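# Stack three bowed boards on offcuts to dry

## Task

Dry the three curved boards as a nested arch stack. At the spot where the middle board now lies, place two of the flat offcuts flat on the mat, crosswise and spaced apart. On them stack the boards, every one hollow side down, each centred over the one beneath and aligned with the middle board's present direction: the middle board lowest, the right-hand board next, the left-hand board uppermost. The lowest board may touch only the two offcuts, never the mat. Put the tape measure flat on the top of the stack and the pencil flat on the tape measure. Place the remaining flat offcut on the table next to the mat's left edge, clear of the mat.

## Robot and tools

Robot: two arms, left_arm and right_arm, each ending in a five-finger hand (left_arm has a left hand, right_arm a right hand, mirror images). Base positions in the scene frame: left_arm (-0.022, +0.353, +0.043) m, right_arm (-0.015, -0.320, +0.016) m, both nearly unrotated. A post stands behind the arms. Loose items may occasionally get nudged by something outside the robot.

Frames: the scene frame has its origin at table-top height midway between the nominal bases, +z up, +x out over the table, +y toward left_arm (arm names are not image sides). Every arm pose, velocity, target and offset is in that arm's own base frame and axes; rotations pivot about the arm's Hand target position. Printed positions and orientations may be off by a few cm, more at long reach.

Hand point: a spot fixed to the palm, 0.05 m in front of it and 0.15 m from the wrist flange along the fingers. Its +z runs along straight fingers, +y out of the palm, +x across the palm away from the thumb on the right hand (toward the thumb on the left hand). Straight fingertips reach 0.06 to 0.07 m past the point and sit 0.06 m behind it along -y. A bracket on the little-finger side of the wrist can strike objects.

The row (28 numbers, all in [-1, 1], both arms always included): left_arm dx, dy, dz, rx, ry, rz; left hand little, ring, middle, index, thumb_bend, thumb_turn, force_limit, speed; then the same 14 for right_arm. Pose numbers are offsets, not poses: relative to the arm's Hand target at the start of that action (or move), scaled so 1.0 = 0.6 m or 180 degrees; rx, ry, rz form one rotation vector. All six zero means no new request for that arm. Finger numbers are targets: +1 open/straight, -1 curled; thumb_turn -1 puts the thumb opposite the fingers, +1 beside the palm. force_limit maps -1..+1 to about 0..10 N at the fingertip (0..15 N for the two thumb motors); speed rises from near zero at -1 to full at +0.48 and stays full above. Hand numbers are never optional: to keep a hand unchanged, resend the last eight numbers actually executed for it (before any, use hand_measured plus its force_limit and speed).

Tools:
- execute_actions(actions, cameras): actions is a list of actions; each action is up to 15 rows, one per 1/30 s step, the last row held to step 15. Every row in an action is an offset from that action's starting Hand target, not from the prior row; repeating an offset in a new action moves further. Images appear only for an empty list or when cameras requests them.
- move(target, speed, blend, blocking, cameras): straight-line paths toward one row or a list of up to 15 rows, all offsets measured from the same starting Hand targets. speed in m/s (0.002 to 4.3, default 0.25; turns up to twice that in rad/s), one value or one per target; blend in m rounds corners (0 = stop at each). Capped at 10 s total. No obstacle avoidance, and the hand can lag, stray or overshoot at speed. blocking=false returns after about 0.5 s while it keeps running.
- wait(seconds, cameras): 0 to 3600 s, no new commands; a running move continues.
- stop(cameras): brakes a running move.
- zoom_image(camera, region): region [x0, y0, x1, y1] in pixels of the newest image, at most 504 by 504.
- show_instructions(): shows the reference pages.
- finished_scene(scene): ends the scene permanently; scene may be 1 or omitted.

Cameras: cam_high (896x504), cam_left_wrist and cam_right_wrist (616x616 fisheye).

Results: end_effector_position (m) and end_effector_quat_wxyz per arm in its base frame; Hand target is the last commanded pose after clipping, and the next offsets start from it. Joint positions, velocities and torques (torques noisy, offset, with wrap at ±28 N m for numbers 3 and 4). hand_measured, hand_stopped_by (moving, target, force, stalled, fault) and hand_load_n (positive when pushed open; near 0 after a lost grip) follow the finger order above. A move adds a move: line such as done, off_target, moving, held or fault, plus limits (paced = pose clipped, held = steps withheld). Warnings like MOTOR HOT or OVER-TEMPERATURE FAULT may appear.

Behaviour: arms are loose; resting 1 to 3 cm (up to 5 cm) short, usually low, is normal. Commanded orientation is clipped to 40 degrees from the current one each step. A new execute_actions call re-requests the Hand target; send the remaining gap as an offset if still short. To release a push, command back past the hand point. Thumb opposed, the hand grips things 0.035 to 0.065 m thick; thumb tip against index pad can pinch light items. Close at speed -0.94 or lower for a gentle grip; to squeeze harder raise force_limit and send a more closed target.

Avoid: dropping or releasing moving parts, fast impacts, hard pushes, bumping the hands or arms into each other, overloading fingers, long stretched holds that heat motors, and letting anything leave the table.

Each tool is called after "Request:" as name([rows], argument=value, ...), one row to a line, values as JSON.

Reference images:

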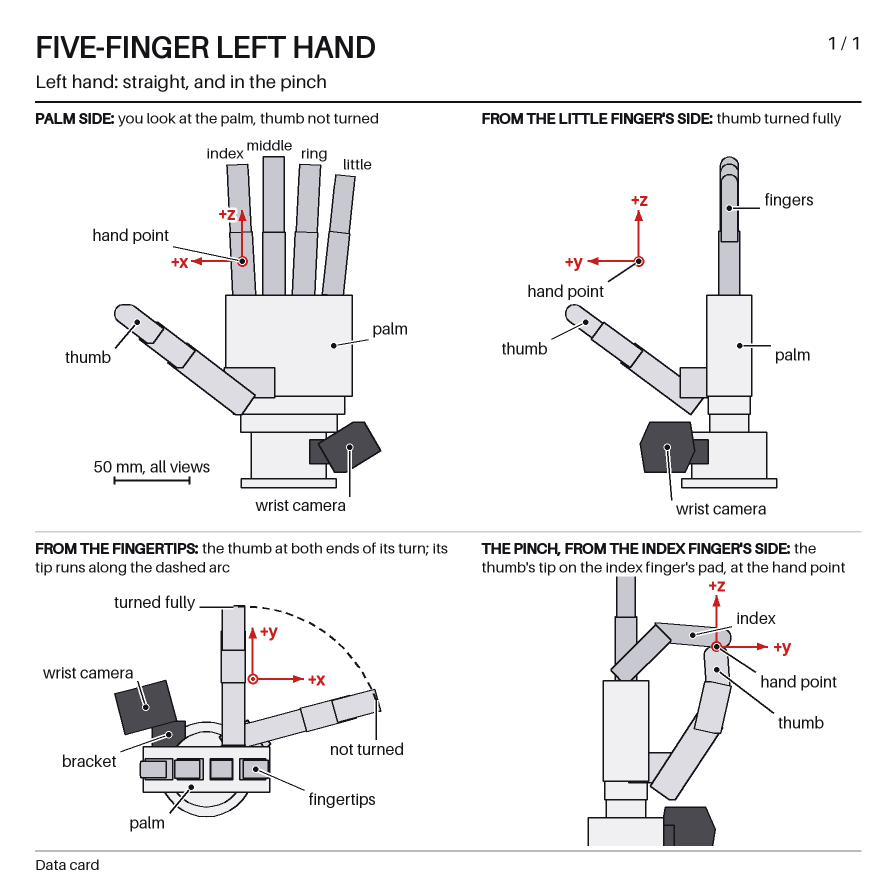

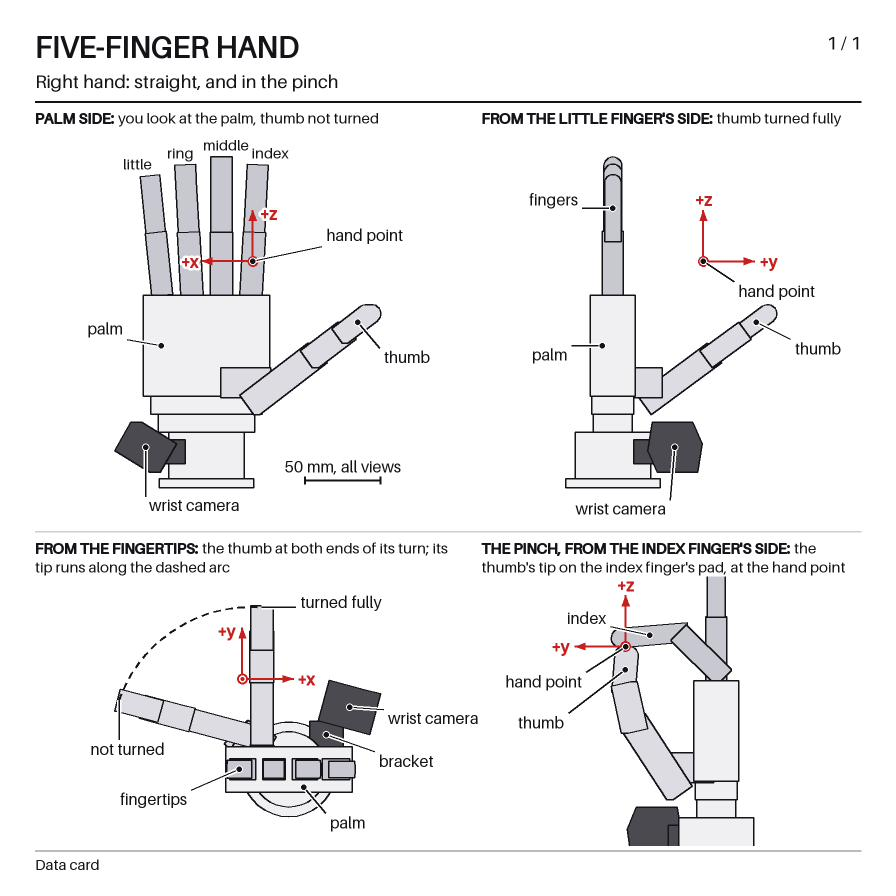

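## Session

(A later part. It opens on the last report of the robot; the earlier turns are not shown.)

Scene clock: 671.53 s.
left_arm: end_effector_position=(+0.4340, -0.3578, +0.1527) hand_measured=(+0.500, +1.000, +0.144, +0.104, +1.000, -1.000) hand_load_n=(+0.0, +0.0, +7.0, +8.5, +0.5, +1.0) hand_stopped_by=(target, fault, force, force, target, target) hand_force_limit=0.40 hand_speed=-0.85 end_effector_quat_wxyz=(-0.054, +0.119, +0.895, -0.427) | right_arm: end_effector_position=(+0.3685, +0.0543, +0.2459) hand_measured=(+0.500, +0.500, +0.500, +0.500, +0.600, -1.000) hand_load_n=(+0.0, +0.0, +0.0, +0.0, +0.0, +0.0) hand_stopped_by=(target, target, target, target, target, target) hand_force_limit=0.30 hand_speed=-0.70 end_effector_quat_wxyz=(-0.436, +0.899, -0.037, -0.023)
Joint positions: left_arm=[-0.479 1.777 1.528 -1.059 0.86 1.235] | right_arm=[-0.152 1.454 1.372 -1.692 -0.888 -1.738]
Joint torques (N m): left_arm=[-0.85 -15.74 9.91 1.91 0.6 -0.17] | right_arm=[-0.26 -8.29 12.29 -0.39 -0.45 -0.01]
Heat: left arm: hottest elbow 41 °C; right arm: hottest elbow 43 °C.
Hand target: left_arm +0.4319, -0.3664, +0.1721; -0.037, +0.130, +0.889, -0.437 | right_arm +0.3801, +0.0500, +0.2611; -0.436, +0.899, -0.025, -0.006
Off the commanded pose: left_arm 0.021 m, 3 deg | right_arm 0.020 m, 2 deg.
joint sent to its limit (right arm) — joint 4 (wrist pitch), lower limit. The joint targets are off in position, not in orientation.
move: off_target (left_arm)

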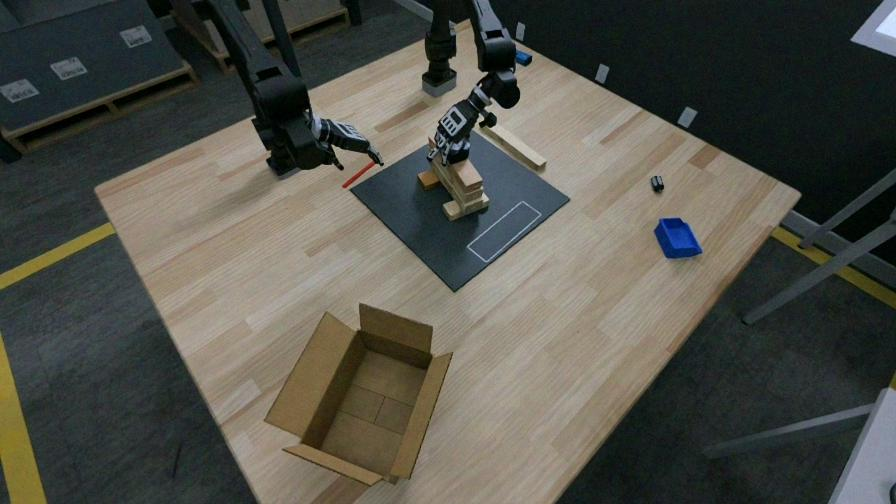

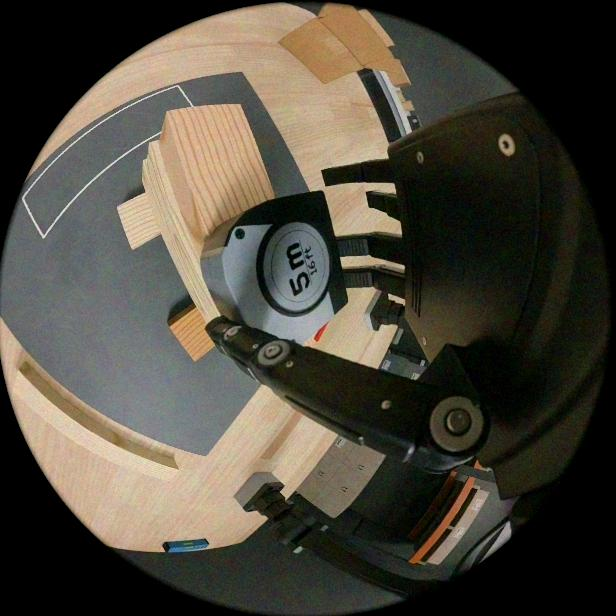

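Request:
move(target=[0.0,0.0,-0.02,0.001,0.002,0,0.5,0.5,-0.3,-0.3,1,-1,0.4,-0.85,0,0,0.0,0,0,0,0.5,0.5,0.5,0.5,0.6,-1,0.3,-0.7], speed=[0.03], cameras=["cam_high"])

Request:
zoom_image(camera="cam_high", region=[430, 135, 495, 200])

Scene clock: 676.83 s.
left_arm: end_effector_position=(+0.4345, -0.3584, +0.1505) hand_measured=(+0.500, +1.000, +0.144, +0.104, +1.000, -1.000) hand_load_n=(+0.0, +0.5, +6.5, +9.0, +1.0, +2.5) hand_stopped_by=(target, fault, force, force, target, target) hand_force_limit=0.40 hand_speed=-0.85 end_effector_quat_wxyz=(-0.052, +0.117, +0.895, -0.428) | right_arm: end_effector_position=(+0.3685, +0.0543, +0.2459) hand_measured=(+0.500, +0.500, +0.500, +0.500, +0.600, -1.000) hand_load_n=(+0.0, +0.0, +0.0, +0.0, +0.0, +0.0) hand_stopped_by=(target, target, target, target, target, target) hand_force_limit=0.30 hand_speed=-0.70 end_effector_quat_wxyz=(-0.436, +0.899, -0.037, -0.023)
Joint positions: left_arm=[-0.479 1.775 1.519 -1.04 0.86 1.225] | right_arm=[-0.152 1.454 1.372 -1.692 -0.888 -1.738]
Joint torques (N m): left_arm=[-1.38 -15.03 9.18 2.02 0.57 -0.11] | right_arm=[-0.32 -8.23 12.27 -0.4 -0.46 -0.03]
Heat: left arm: hottest elbow 41 °C; right arm: hottest elbow 44 °C.
Hand target: left_arm +0.4319, -0.3664, +0.1601; -0.040, +0.128, +0.890, -0.436 | right_arm +0.3801, +0.0500, +0.2611; -0.436, +0.899, -0.025, -0.006
Off the commanded pose: left_arm 0.013 m, 2 deg | right_arm 0.020 m, 2 deg.
joint sent to its limit (right arm) — joint 4 (wrist pitch), lower limit. The joint targets are off in position, not in orientation.
move: off_target (left_arm)

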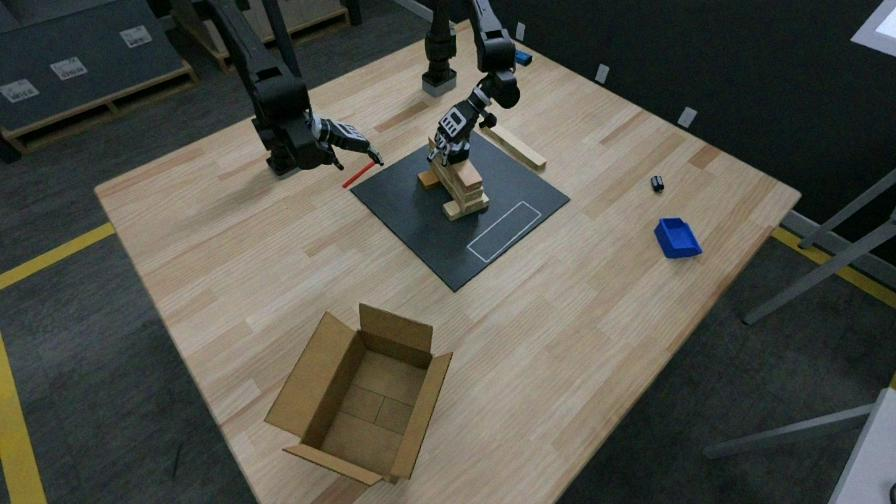

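Scaled by 7.754 from the camera's image (finer frame: 1280x720).

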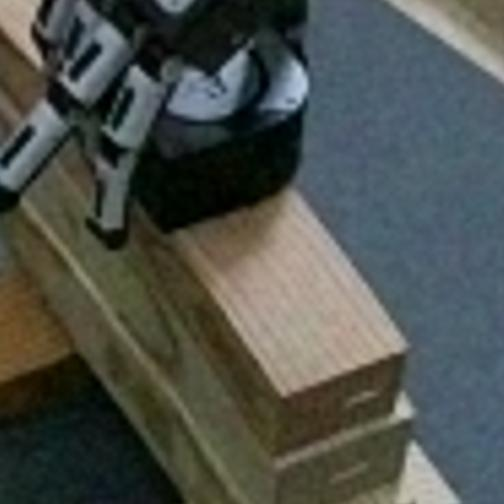

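Request:
move(target=[0.0,0.0,-0.008,0.001,0.001,0,0.5,0.5,-0.3,-0.3,1,-1,0.4,-0.85,0,0,0.0,0,0,0,0.5,0.5,0.5,0.5,0.6,-1,0.3,-0.7], speed=[0.03], cameras=["cam_high"])

Request:
zoom_image(camera="cam_high", region=[420, 125, 500, 225])

Scene clock: 678.60 s.
left_arm: end_effector_position=(+0.4348, -0.3587, +0.1508) hand_measured=(+0.500, +1.000, +0.144, +0.104, +1.000, -1.000) hand_load_n=(+0.0, +0.0, +6.5, +8.5, +0.5, +2.5) hand_stopped_by=(target, fault, force, force, target, target) hand_force_limit=0.40 hand_speed=-0.85 end_effector_quat_wxyz=(-0.051, +0.116, +0.894, -0.429) | right_arm: end_effector_position=(+0.3685, +0.0543, +0.2459) hand_measured=(+0.500, +0.500, +0.500, +0.500, +0.600, -1.000) hand_load_n=(+0.0, +0.0, +0.0, +0.0, +0.0, -0.5) hand_stopped_by=(target, target, target, target, target, target) hand_force_limit=0.30 hand_speed=-0.70 end_effector_quat_wxyz=(-0.436, +0.899, -0.037, -0.023)
Joint positions: left_arm=[-0.479 1.774 1.517 -1.036 0.86 1.221] | right_arm=[-0.152 1.454 1.372 -1.692 -0.888 -1.738]
Joint torques (N m): left_arm=[-1.08 -14.8 9.02 2.14 0.54 -0.11] | right_arm=[-0.26 -8.23 12.29 -0.43 -0.45 -0.02]
Heat: left arm: hottest elbow 41 °C; right arm: hottest elbow 44 °C.
Hand target: left_arm +0.4319, -0.3664, +0.1553; -0.042, +0.127, +0.891, -0.434 | right_arm +0.3801, +0.0500, +0.2611; -0.436, +0.899, -0.025, -0.006
Off the commanded pose: left_arm 0.009 m, 2 deg | right_arm 0.020 m, 2 deg.
joint sent to its limit (right arm) — joint 4 (wrist pitch), lower limit. The joint targets are off in position, not in orientation.
move: done

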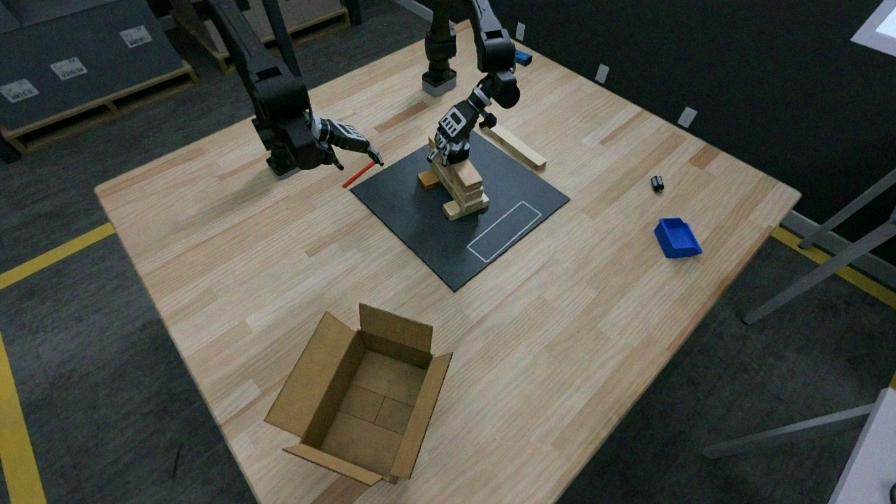

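Scaled by 5.040 from the camera's image (finer frame: 1280x720).

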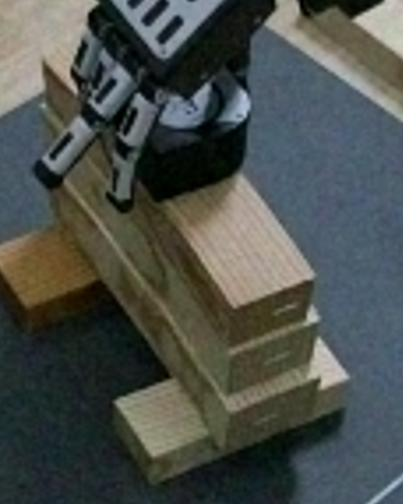

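Request:
move([
  [0.0,0.0,0.008,0,0,0,0.5,0.5,0.19,0.15,1,-1,0.4,-0.95,0,0,0.0,0,0,0,0.5,0.5,0.5,0.5,0.6,-1,0.3,-0.7],
  [0.0,0.0,0.008,0,0,0,0.5,0.5,0.5,0.5,1,-1,0.4,-0.8,0,0,0.0,0,0,0,0.5,0.5,0.5,0.5,0.6,-1,0.3,-0.7],
], speed=[0.03], cameras=["cam_high","cam_left_wrist"])

Request:
zoom_image(camera="cam_high", region=[430, 135, 495, 200])

speed must be one number or one for each of the 2 targets, got a list of 1; nothing of the call was run

Scaled by 7.754 from the camera's image (finer frame: 1280x720).

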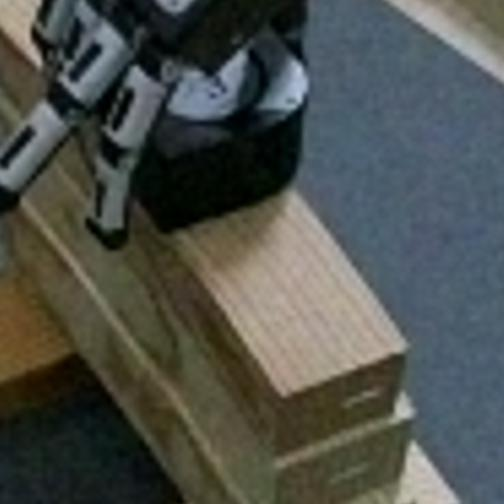

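Request:
move([
  [0.0,0.0,0.008,0,0,0,0.5,0.5,0.19,0.15,1,-1,0.4,-0.95,0,0,0.0,0,0,0,0.5,0.5,0.5,0.5,0.6,-1,0.3,-0.7],
  [0.0,0.0,0.008,0,0,0,0.5,0.5,0.5,0.5,1,-1,0.4,-0.8,0,0,0.0,0,0,0,0.5,0.5,0.5,0.5,0.6,-1,0.3,-0.7],
], speed=0.03, cameras=["cam_high","cam_left_wrist"])

Request:
zoom_image(camera="cam_high", region=[430, 135, 495, 200])

Scene clock: 686.10 s.
left_arm: end_effector_position=(+0.4344, -0.3584, +0.1502) hand_measured=(+0.500, +1.000, +0.500, +0.500, +1.000, -1.000) hand_load_n=(+0.0, +0.0, +0.0, +0.0, +0.0, +0.5) hand_stopped_by=(target, fault, target, target, target, target) hand_force_limit=0.40 hand_speed=-0.80 end_effector_quat_wxyz=(-0.051, +0.116, +0.895, -0.429) | right_arm: end_effector_position=(+0.3685, +0.0543, +0.2459) hand_measured=(+0.500, +0.500, +0.500, +0.500, +0.600, -1.000) hand_load_n=(+0.0, +0.0, +0.0, +0.0, +0.0, +0.0) hand_stopped_by=(target, target, target, target, target, target) hand_force_limit=0.30 hand_speed=-0.70 end_effector_quat_wxyz=(-0.436, +0.899, -0.037, -0.023)
Joint positions: left_arm=[-0.479 1.774 1.516 -1.036 0.86 1.221] | right_arm=[-0.152 1.454 1.372 -1.692 -0.888 -1.738]
Joint torques (N m): left_arm=[-0.67 -14.56 9.83 1.69 0.53 -0.1] | right_arm=[-0.21 -8.23 12.29 -0.36 -0.45 -0.02]
Heat: left arm: hottest elbow 41 °C; right arm: hottest elbow 44 °C.
Hand target: left_arm +0.4319, -0.3664, +0.1601; -0.042, +0.127, +0.891, -0.434 | right_arm +0.3801, +0.0500, +0.2611; -0.436, +0.899, -0.025, -0.006
Off the commanded pose: left_arm 0.013 m, 2 deg | right_arm 0.020 m, 2 deg.
joint sent to its limit (right arm) — joint 4 (wrist pitch), lower limit. The joint targets are off in position, not in orientation.
move: off_target (left_arm); target 2's new numbers were sent with left_arm's hand 0.013 m and 2 deg from that target

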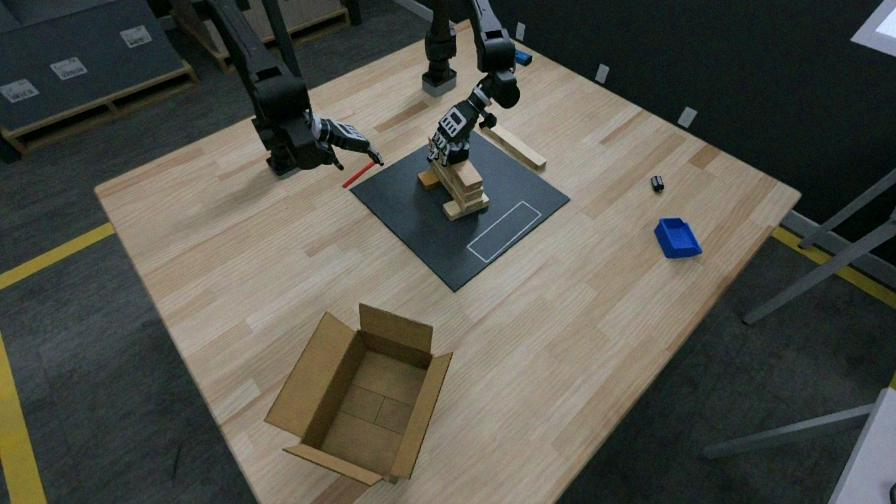

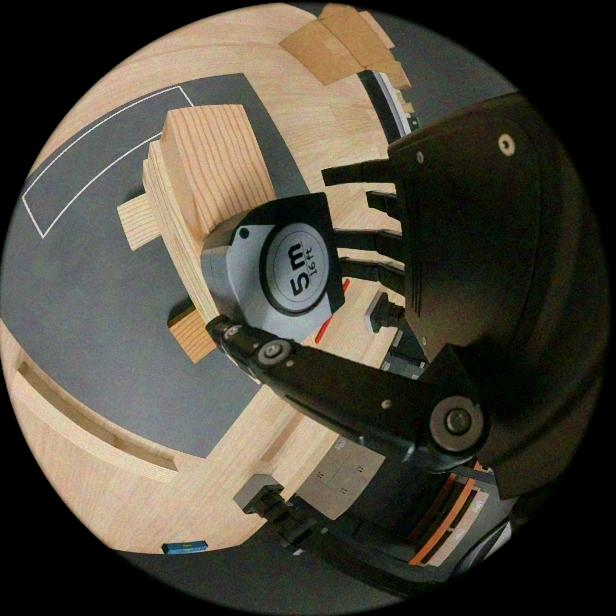

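Scaled by 7.754 from the camera's image (finer frame: 1280x720).

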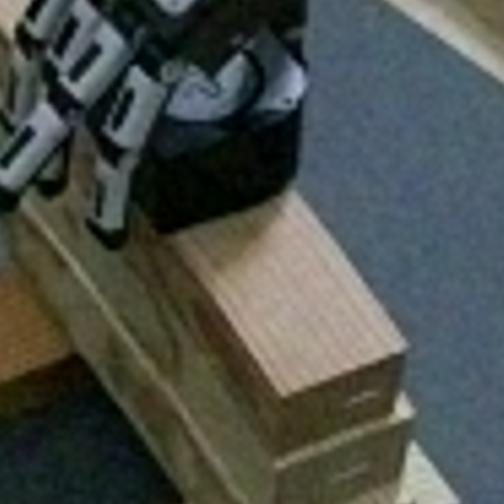

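Request:
move([
  [0.005,0.022,0.0,0,0,0,0.5,0.5,0.5,0.5,1,-1,0.4,-0.8,0,0,0.0,0,0,0,0.5,0.5,0.5,0.5,0.6,-1,0.3,-0.7],
  [0.01,0.022,0.08,-0.004,-0.008,0,0.5,0.5,0.5,0.5,1,-1,0.4,-0.8,0,0,0.0,0,0,0,0.5,0.5,0.5,0.5,0.6,-1,0.3,-0.7],
], speed=0.04, cameras=["cam_high","cam_left_wrist"])

Request:
zoom_image(camera="cam_high", region=[430, 135, 495, 200])

Scene clock: 689.73 s.
left_arm: end_effector_position=(+0.4186, -0.3498, +0.1743) hand_measured=(+0.500, +1.000, +0.500, +0.500, +1.000, -1.000) hand_load_n=(+0.0, +0.0, +0.0, +0.0, +0.0, +0.0) hand_stopped_by=(target, fault, target, target, target, target) hand_force_limit=0.40 hand_speed=-0.80 end_effector_quat_wxyz=(-0.064, +0.117, +0.896, -0.424) | right_arm: end_effector_position=(+0.3685, +0.0543, +0.2459) hand_measured=(+0.500, +0.500, +0.500, +0.500, +0.600, -1.000) hand_load_n=(+0.0, +0.0, -0.5, +0.0, +0.0, +0.0) hand_stopped_by=(target, target, target, target, target, target) hand_force_limit=0.30 hand_speed=-0.70 end_effector_quat_wxyz=(-0.436, +0.899, -0.037, -0.023)
Joint positions: left_arm=[-0.479 1.734 1.528 -1.126 0.862 1.241] | right_arm=[-0.152 1.454 1.372 -1.692 -0.888 -1.738]
Joint torques (N m): left_arm=[0.67 -14.8 15.38 0.61 0.74 0.08] | right_arm=[-0.32 -8.29 12.29 -0.39 -0.45 -0.03]
Heat: left arm: hottest elbow 41 °C; right arm: hottest elbow 44 °C.
Hand target: left_arm +0.4379, -0.3532, +0.2081; -0.030, +0.133, +0.888, -0.438 | right_arm +0.3801, +0.0500, +0.2611; -0.436, +0.899, -0.025, -0.006
Off the commanded pose: left_arm 0.039 m, 5 deg | right_arm 0.020 m, 2 deg.
joint sent to its limit (right arm) — joint 4 (wrist pitch), lower limit. The joint targets are off in position, not in orientation.
move: off_target (left_arm)

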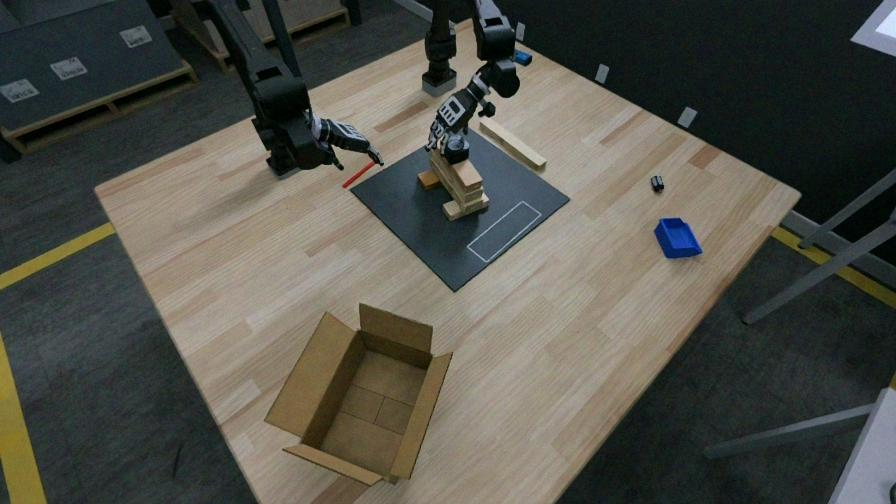

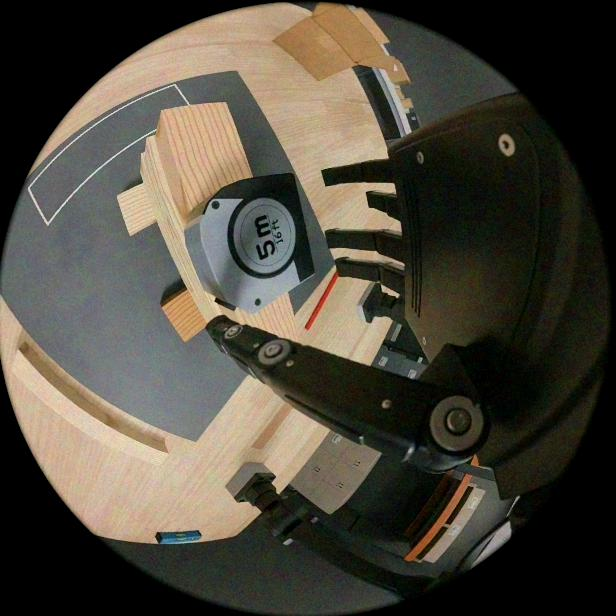

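Scaled by 7.754 from the camera's image (finer frame: 1280x720).

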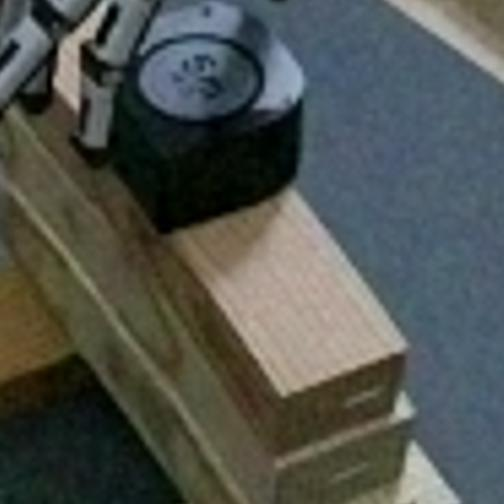

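Request:
move([
  [0.0,0.0,0.12,0,0,0,0.5,0.5,0.5,0.5,1,-1,0.4,-0.8,0,0,0.0,0,0,0,0.5,0.5,0.5,0.5,0.6,-1,0.3,-0.7],
  [-0.1,0.5,0.15,0,0,0.3,0.5,0.5,0.5,0.5,1,-1,0.4,-0.8,0,0,0.0,0,0,0,0.5,0.5,0.5,0.5,0.6,-1,0.3,-0.7],
], speed=[0.1,0.2], cameras=["cam_high","cam_right_wrist"])

Request:
zoom_image(camera="cam_high", region=[410, 100, 510, 225])

Scene clock: 695.00 s.
left_arm: end_effector_position=(+0.3784, -0.0542, +0.2962) hand_measured=(+0.500, +1.000, +0.500, +0.500, +1.000, -1.000) hand_load_n=(+0.0, +0.0, +0.0, +0.0, +0.0, +0.0) hand_stopped_by=(target, fault, target, target, target, target) hand_force_limit=0.40 hand_speed=-0.80 end_effector_quat_wxyz=(+0.165, -0.283, +0.855, -0.402) | right_arm: end_effector_position=(+0.3685, +0.0543, +0.2459) hand_measured=(+0.500, +0.500, +0.500, +0.500, +0.600, -1.000) hand_load_n=(+0.0, +0.0, +0.0, +0.0, +0.0, +0.0) hand_stopped_by=(target, target, target, target, target, target) hand_force_limit=0.30 hand_speed=-0.70 end_effector_quat_wxyz=(-0.436, +0.899, -0.037, -0.023)
Joint positions: left_arm=[0.151 1.089 1.168 -1.062 0.725 0.853] | right_arm=[-0.152 1.454 1.372 -1.692 -0.888 -1.738]
Joint torques (N m): left_arm=[1.08 -6.18 9.78 2.06 0.36 -0.22] | right_arm=[-0.32 -8.18 12.27 -0.38 -0.46 -0.03]
Heat: left arm: hottest elbow 41 °C; right arm: hottest elbow 44 °C.
Hand target: left_arm +0.3779, -0.0532, +0.2981; +0.172, -0.285, +0.852, -0.404 | right_arm +0.3801, +0.0500, +0.2611; -0.436, +0.899, -0.025, -0.006
Off the commanded pose: left_arm 0.002 m, 1 deg | right_arm 0.020 m, 2 deg.
joint sent to its limit (right arm) — joint 4 (wrist pitch), lower limit. The joint targets are off in position, not in orientation.
move: done

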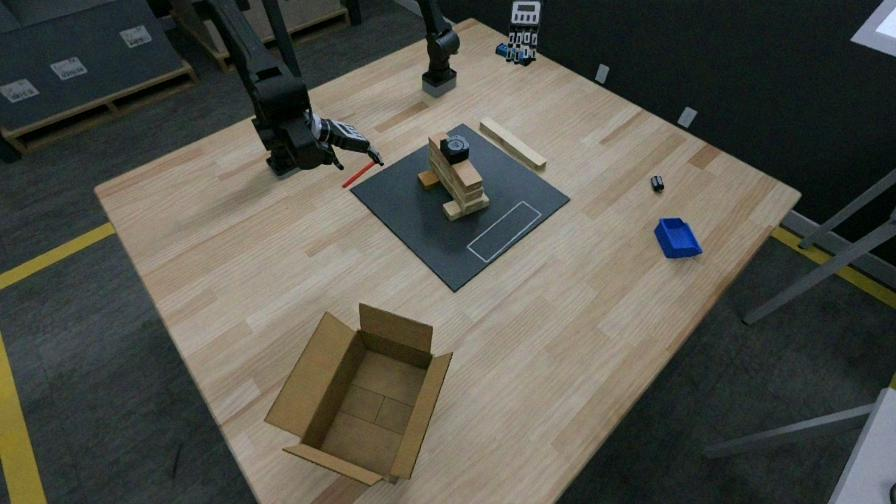

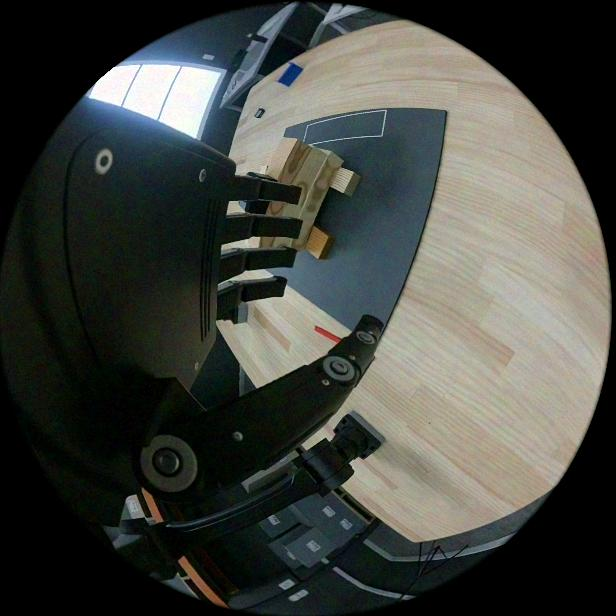

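Scaled by 4.032 from the camera's image (finer frame: 1280x720).

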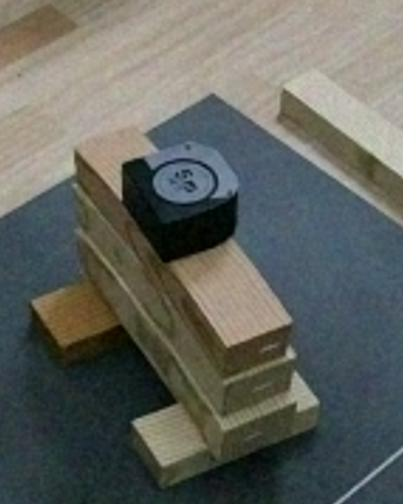

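Request:
zoom_image(camera="cam_high", region=[320, 135, 400, 205])

Request:
zoom_image(camera="cam_right_wrist", region=[270, 280, 430, 400])

Scaled by 6.300 from the camera's image (finer frame: 1280x720).

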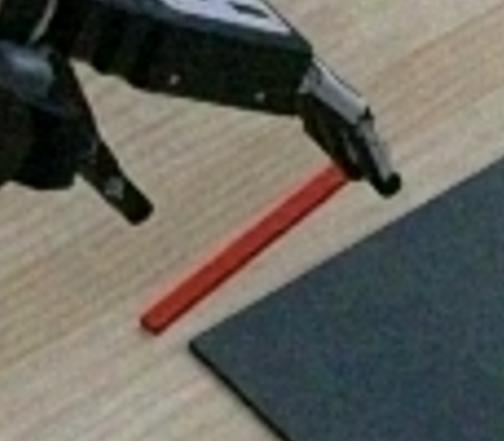

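Scaled by 3.150 from the camera's image (finer frame: 880x880).

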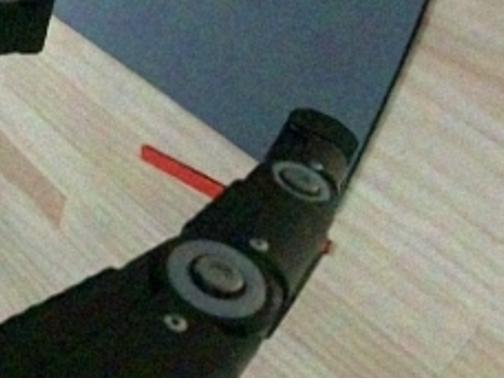

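Request:
move(target=[0,0,0,0,0,0,0.5,0.5,0.5,0.5,1,-1,0.4,-0.8,-0.133,-0.417,0.05,0,0,-0.444,0.5,0.5,0.5,0.5,0.6,-1,0.3,-0.7], speed=0.2, cameras=["cam_high"])

Scene clock: 713.97 s.
left_arm: end_effector_position=(+0.3784, -0.0542, +0.2962) hand_measured=(+0.500, +1.000, +0.500, +0.500, +1.000, -1.000) hand_load_n=(+0.0, +0.0, +0.0, +0.0, +0.0, +0.0) hand_stopped_by=(target, fault, target, target, target, target) hand_force_limit=0.40 hand_speed=-0.80 end_effector_quat_wxyz=(+0.165, -0.283, +0.855, -0.402) | right_arm: end_effector_position=(+0.3010, -0.1934, +0.2794) hand_measured=(+0.500, +0.500, +0.500, +0.500, +0.600, -1.000) hand_load_n=(+0.0, +0.0, +0.0, +0.0, +0.0, +0.0) hand_stopped_by=(target, target, target, target, target, target) hand_force_limit=0.30 hand_speed=-0.70 end_effector_quat_wxyz=(-0.344, +0.678, -0.600, +0.251)
Joint positions: left_arm=[0.151 1.089 1.168 -1.062 0.725 0.853] | right_arm=[-0.905 1.086 1.126 -1.128 -0.766 -0.829]
Joint torques (N m): left_arm=[0.67 -6.24 9.73 2.04 0.36 -0.2] | right_arm=[-0.56 -6.3 9.46 1.81 -0.28 0.21]
Heat: left arm: hottest elbow 40 °C; right arm: hottest elbow 43 °C.
Hand target: left_arm +0.3779, -0.0532, +0.2981; +0.172, -0.285, +0.852, -0.404 | right_arm +0.3003, -0.2002, +0.2911; -0.338, +0.674, -0.597, +0.276
Off the commanded pose: left_arm 0.002 m, 1 deg | right_arm 0.014 m, 3 deg.
move: off_target (right_arm)

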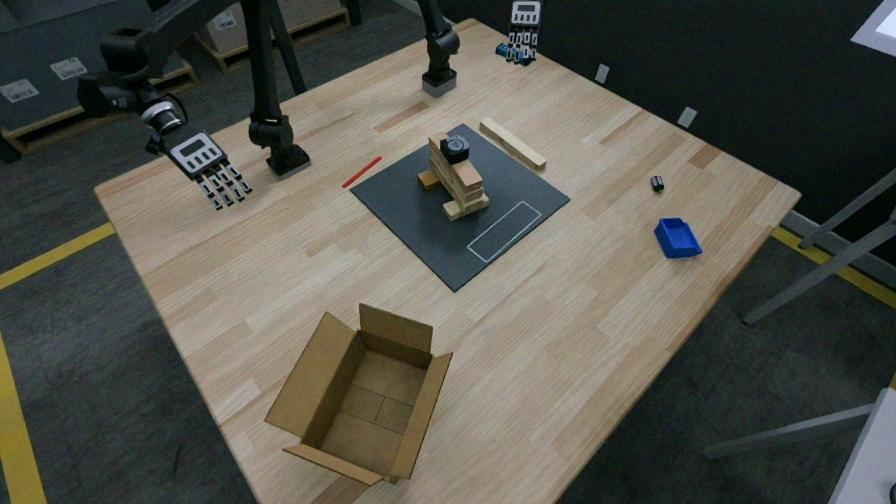

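Request:
zoom_image(camera="cam_high", region=[335, 145, 395, 200])

Scaled by 8.400 from the camera's image (finer frame: 1280x720).

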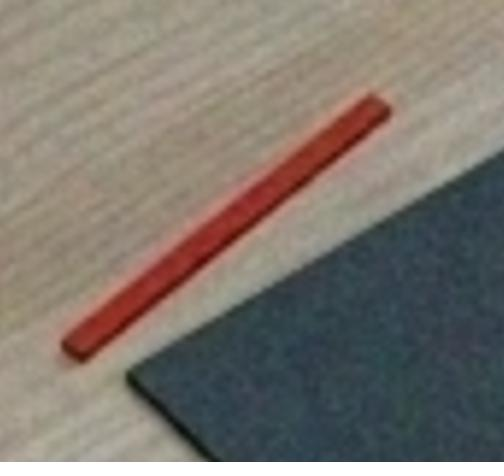

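Request:
move([
  [-0.15,-0.3,-0.1,0,0,0.1,1,1,0.25,0.25,0.2,-1,0.0,-0.5,0,0,0,0,0,0,0.5,0.5,0.5,0.5,0.6,-1,0.3,-0.7],
  [-0.3215,-0.754,-0.23,-0.0463,-0.0633,0.335,1,1,0.25,0.25,0.2,-1,0.0,-0.5,0,0,0,0,0,0,0.5,0.5,0.5,0.5,0.6,-1,0.3,-0.7],
], speed=0.15, blend=0.05, cameras=["cam_high","cam_left_wrist"])

Scene clock: 721.10 s.
left_arm: end_effector_position=(+0.1865, -0.4877, +0.1457) hand_measured=(+1.000, +1.000, +0.250, +0.250, +0.200, -1.000) hand_load_n=(+0.0, +0.0, +0.0, +0.0, +0.0, +0.0) hand_stopped_by=(target, fault, target, target, target, target) hand_force_limit=0.00 hand_speed=-0.50 end_effector_quat_wxyz=(-0.420, +0.640, -0.549, +0.335) | right_arm: end_effector_position=(+0.3010, -0.1934, +0.2794) hand_measured=(+0.500, +0.500, +0.500, +0.500, +0.600, -1.000) hand_load_n=(+0.0, +0.0, +0.0, +0.0, +0.0, +0.0) hand_stopped_by=(target, target, target, target, target, target) hand_force_limit=0.30 hand_speed=-0.70 end_effector_quat_wxyz=(-0.344, +0.678, -0.600, +0.251)
Joint positions: left_arm=[-1.501 1.735 1.365 -1.449 -1.12 -1.808] | right_arm=[-0.905 1.086 1.126 -1.128 -0.766 -0.829]
Joint torques (N m): left_arm=[-0.91 -11.05 13.52 -0.29 -0.8 -0.19] | right_arm=[-0.62 -6.3 9.44 1.8 -0.27 0.21]
Heat: left arm: hottest elbow 40 °C; right arm: hottest elbow 41 °C.
Hand target: left_arm +0.1850, -0.5056, +0.1601; -0.411, +0.645, -0.544, +0.346 | right_arm +0.3003, -0.2002, +0.2911; -0.338, +0.674, -0.597, +0.276
Off the commanded pose: left_arm 0.023 m, 2 deg | right_arm 0.014 m, 3 deg.
move: off_target (left_arm)

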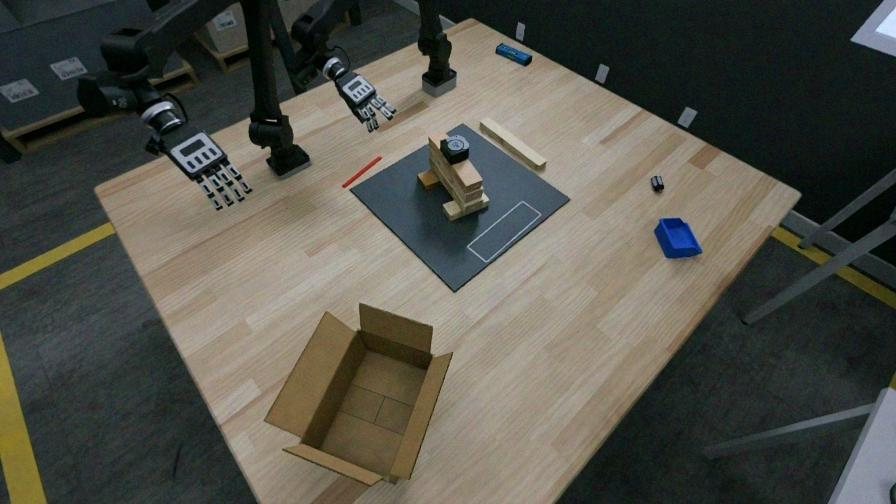

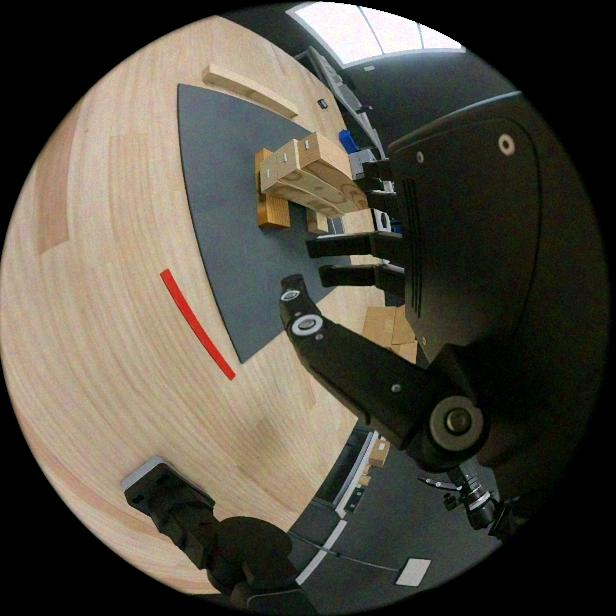

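Request:
move(target=[0.0,-0.012,-0.2,0,0,0,1,1,0.25,0.25,0.2,-1,0.0,-0.5,0,0,0,0,0,0,0.5,0.5,0.5,0.5,0.6,-1,0.3,-0.7], speed=0.1, cameras=["cam_high","cam_left_wrist"])

Request:
zoom_image(camera="cam_high", region=[310, 90, 430, 210])

Scene clock: 724.03 s.
left_arm: end_effector_position=(+0.1884, -0.5119, +0.0452) hand_measured=(+1.000, +1.000, +0.250, +0.250, +0.200, -1.000) hand_load_n=(+0.0, -0.5, +0.0, +0.0, +0.5, +0.0) hand_stopped_by=(target, fault, target, target, target, target) hand_force_limit=0.00 hand_speed=-0.50 end_effector_quat_wxyz=(-0.411, +0.647, -0.542, +0.344) | right_arm: end_effector_position=(+0.3010, -0.1934, +0.2794) hand_measured=(+0.500, +0.500, +0.500, +0.500, +0.600, -1.000) hand_load_n=(+0.0, +0.0, +0.0, +0.0, +0.0, +0.0) hand_stopped_by=(target, target, target, target, target, target) hand_force_limit=0.30 hand_speed=-0.70 end_effector_quat_wxyz=(-0.344, +0.678, -0.600, +0.251)
Joint positions: left_arm=[-1.501 1.899 1.309 -1.203 -1.12 -1.817] | right_arm=[-0.905 1.086 1.126 -1.128 -0.766 -0.829]
Joint torques (N m): left_arm=[-0.85 -12.34 7.15 0.92 -0.78 -0.13] | right_arm=[-0.56 -6.42 9.43 1.83 -0.28 0.22]
Heat: left arm: hottest elbow 40 °C; right arm: hottest elbow 41 °C.
Hand target: left_arm +0.1850, -0.5128, +0.0401; -0.411, +0.645, -0.544, +0.346 | right_arm +0.3003, -0.2002, +0.2911; -0.338, +0.674, -0.597, +0.276
Off the commanded pose: left_arm 0.006 m, 0 deg | right_arm 0.014 m, 3 deg.
move: done

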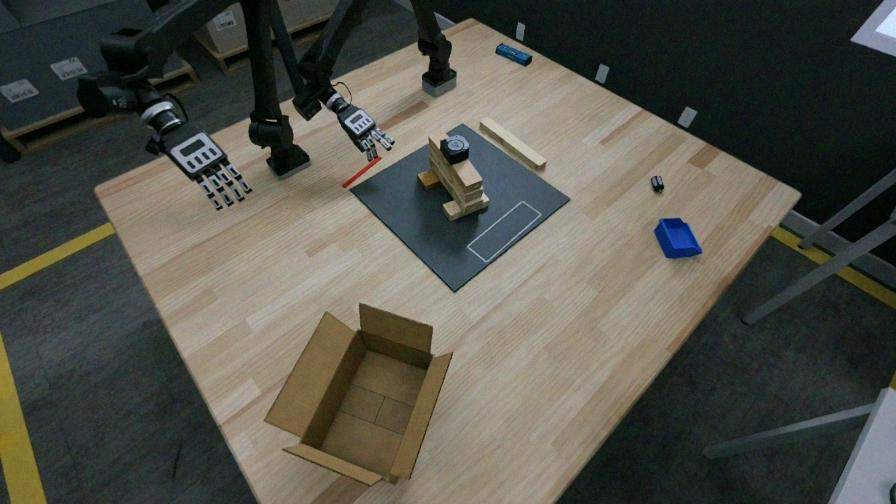

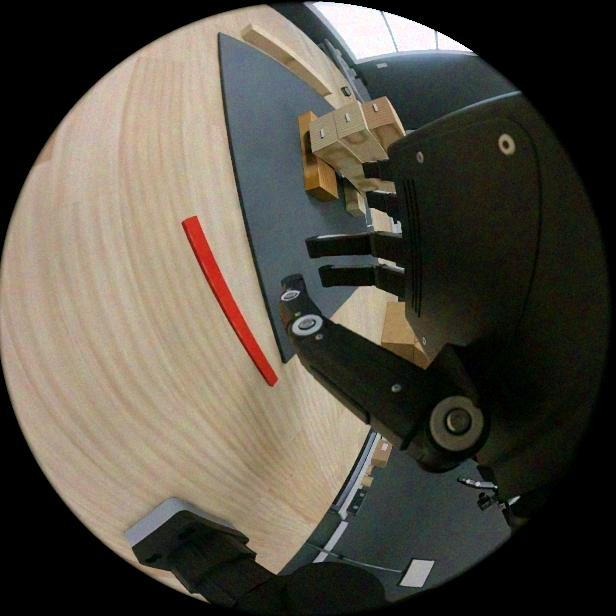

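Scaled by 4.200 from the camera's image (finer frame: 1280x720).

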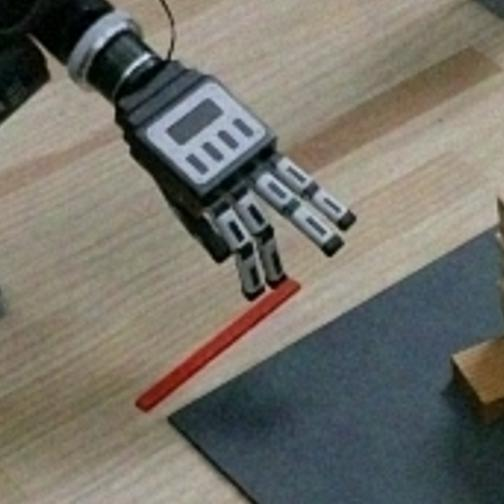

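Request:
move(target=[-0.014,0.008,-0.073,0,0,0,1,1,0.25,0.25,0.2,-1,0.0,-0.5,0,0,0,0,0,0,0.5,0.5,0.5,0.5,0.6,-1,0.3,-0.7], speed=0.06, cameras=["cam_high","cam_left_wrist"])

Request:
zoom_image(camera="cam_high", region=[330, 110, 410, 200])

Request:
zoom_image(camera="cam_left_wrist", region=[180, 160, 360, 400])

Scene clock: 728.70 s.
left_arm: end_effector_position=(+0.1839, -0.5072, +0.0035) hand_measured=(+1.000, +1.000, +0.250, +0.250, +0.200, -1.000) hand_load_n=(-0.5, +0.0, +0.0, +0.0, +0.0, +0.0) hand_stopped_by=(target, fault, target, target, target, target) hand_force_limit=0.00 hand_speed=-0.50 end_effector_quat_wxyz=(-0.413, +0.648, -0.540, +0.344) | right_arm: end_effector_position=(+0.3010, -0.1934, +0.2794) hand_measured=(+0.500, +0.500, +0.500, +0.500, +0.600, -1.000) hand_load_n=(+0.0, +0.0, +0.0, +0.0, +0.0, +0.0) hand_stopped_by=(target, target, target, target, target, target) hand_force_limit=0.30 hand_speed=-0.70 end_effector_quat_wxyz=(-0.344, +0.678, -0.600, +0.251)
Joint positions: left_arm=[-1.51 1.961 1.27 -1.131 -1.12 -1.848] | right_arm=[-0.905 1.086 1.126 -1.128 -0.766 -0.829]
Joint torques (N m): left_arm=[-0.85 -12.1 6.43 0.9 -0.67 -0.16] | right_arm=[-0.38 -6.36 9.46 1.85 -0.28 0.22]
Heat: left arm: hottest elbow 40 °C; right arm: hottest elbow 40 °C.
Hand target: left_arm +0.1766, -0.5080, -0.0037; -0.411, +0.645, -0.544, +0.346 | right_arm +0.3003, -0.2002, +0.2911; -0.338, +0.674, -0.597, +0.276
Off the commanded pose: left_arm 0.010 m, 1 deg | right_arm 0.014 m, 3 deg.
move: done

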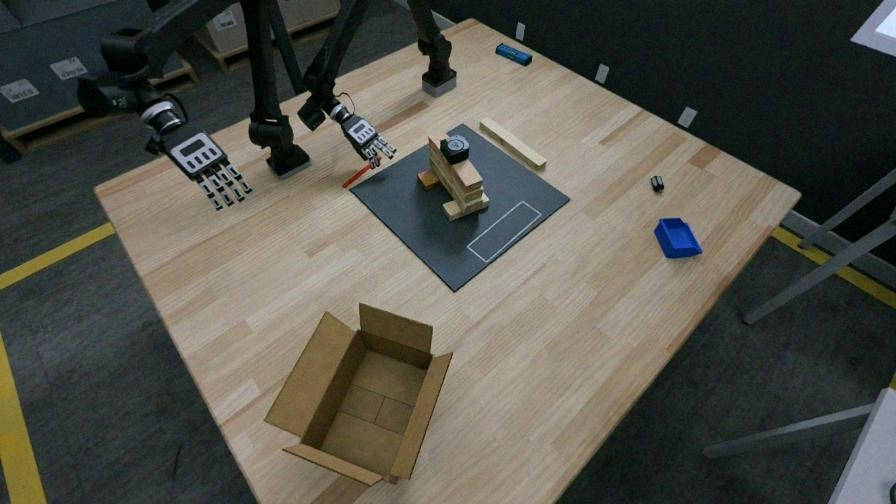

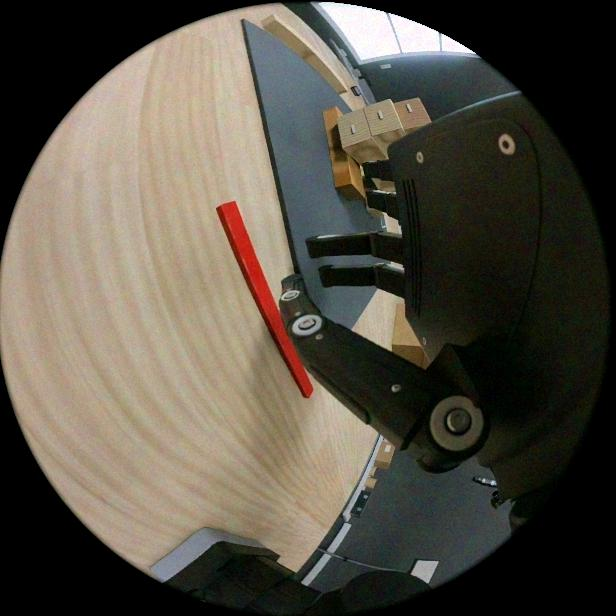

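Scaled by 5.600 from the camera's image (finer frame: 1280x720).

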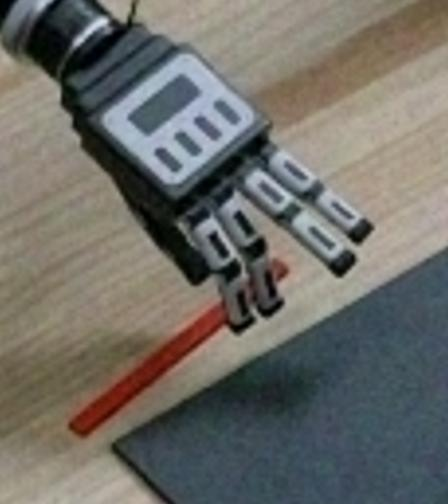

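Scaled by 2.100 from the camera's image (finer frame: 880x880).

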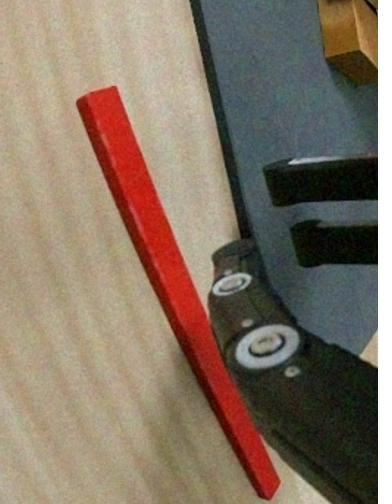

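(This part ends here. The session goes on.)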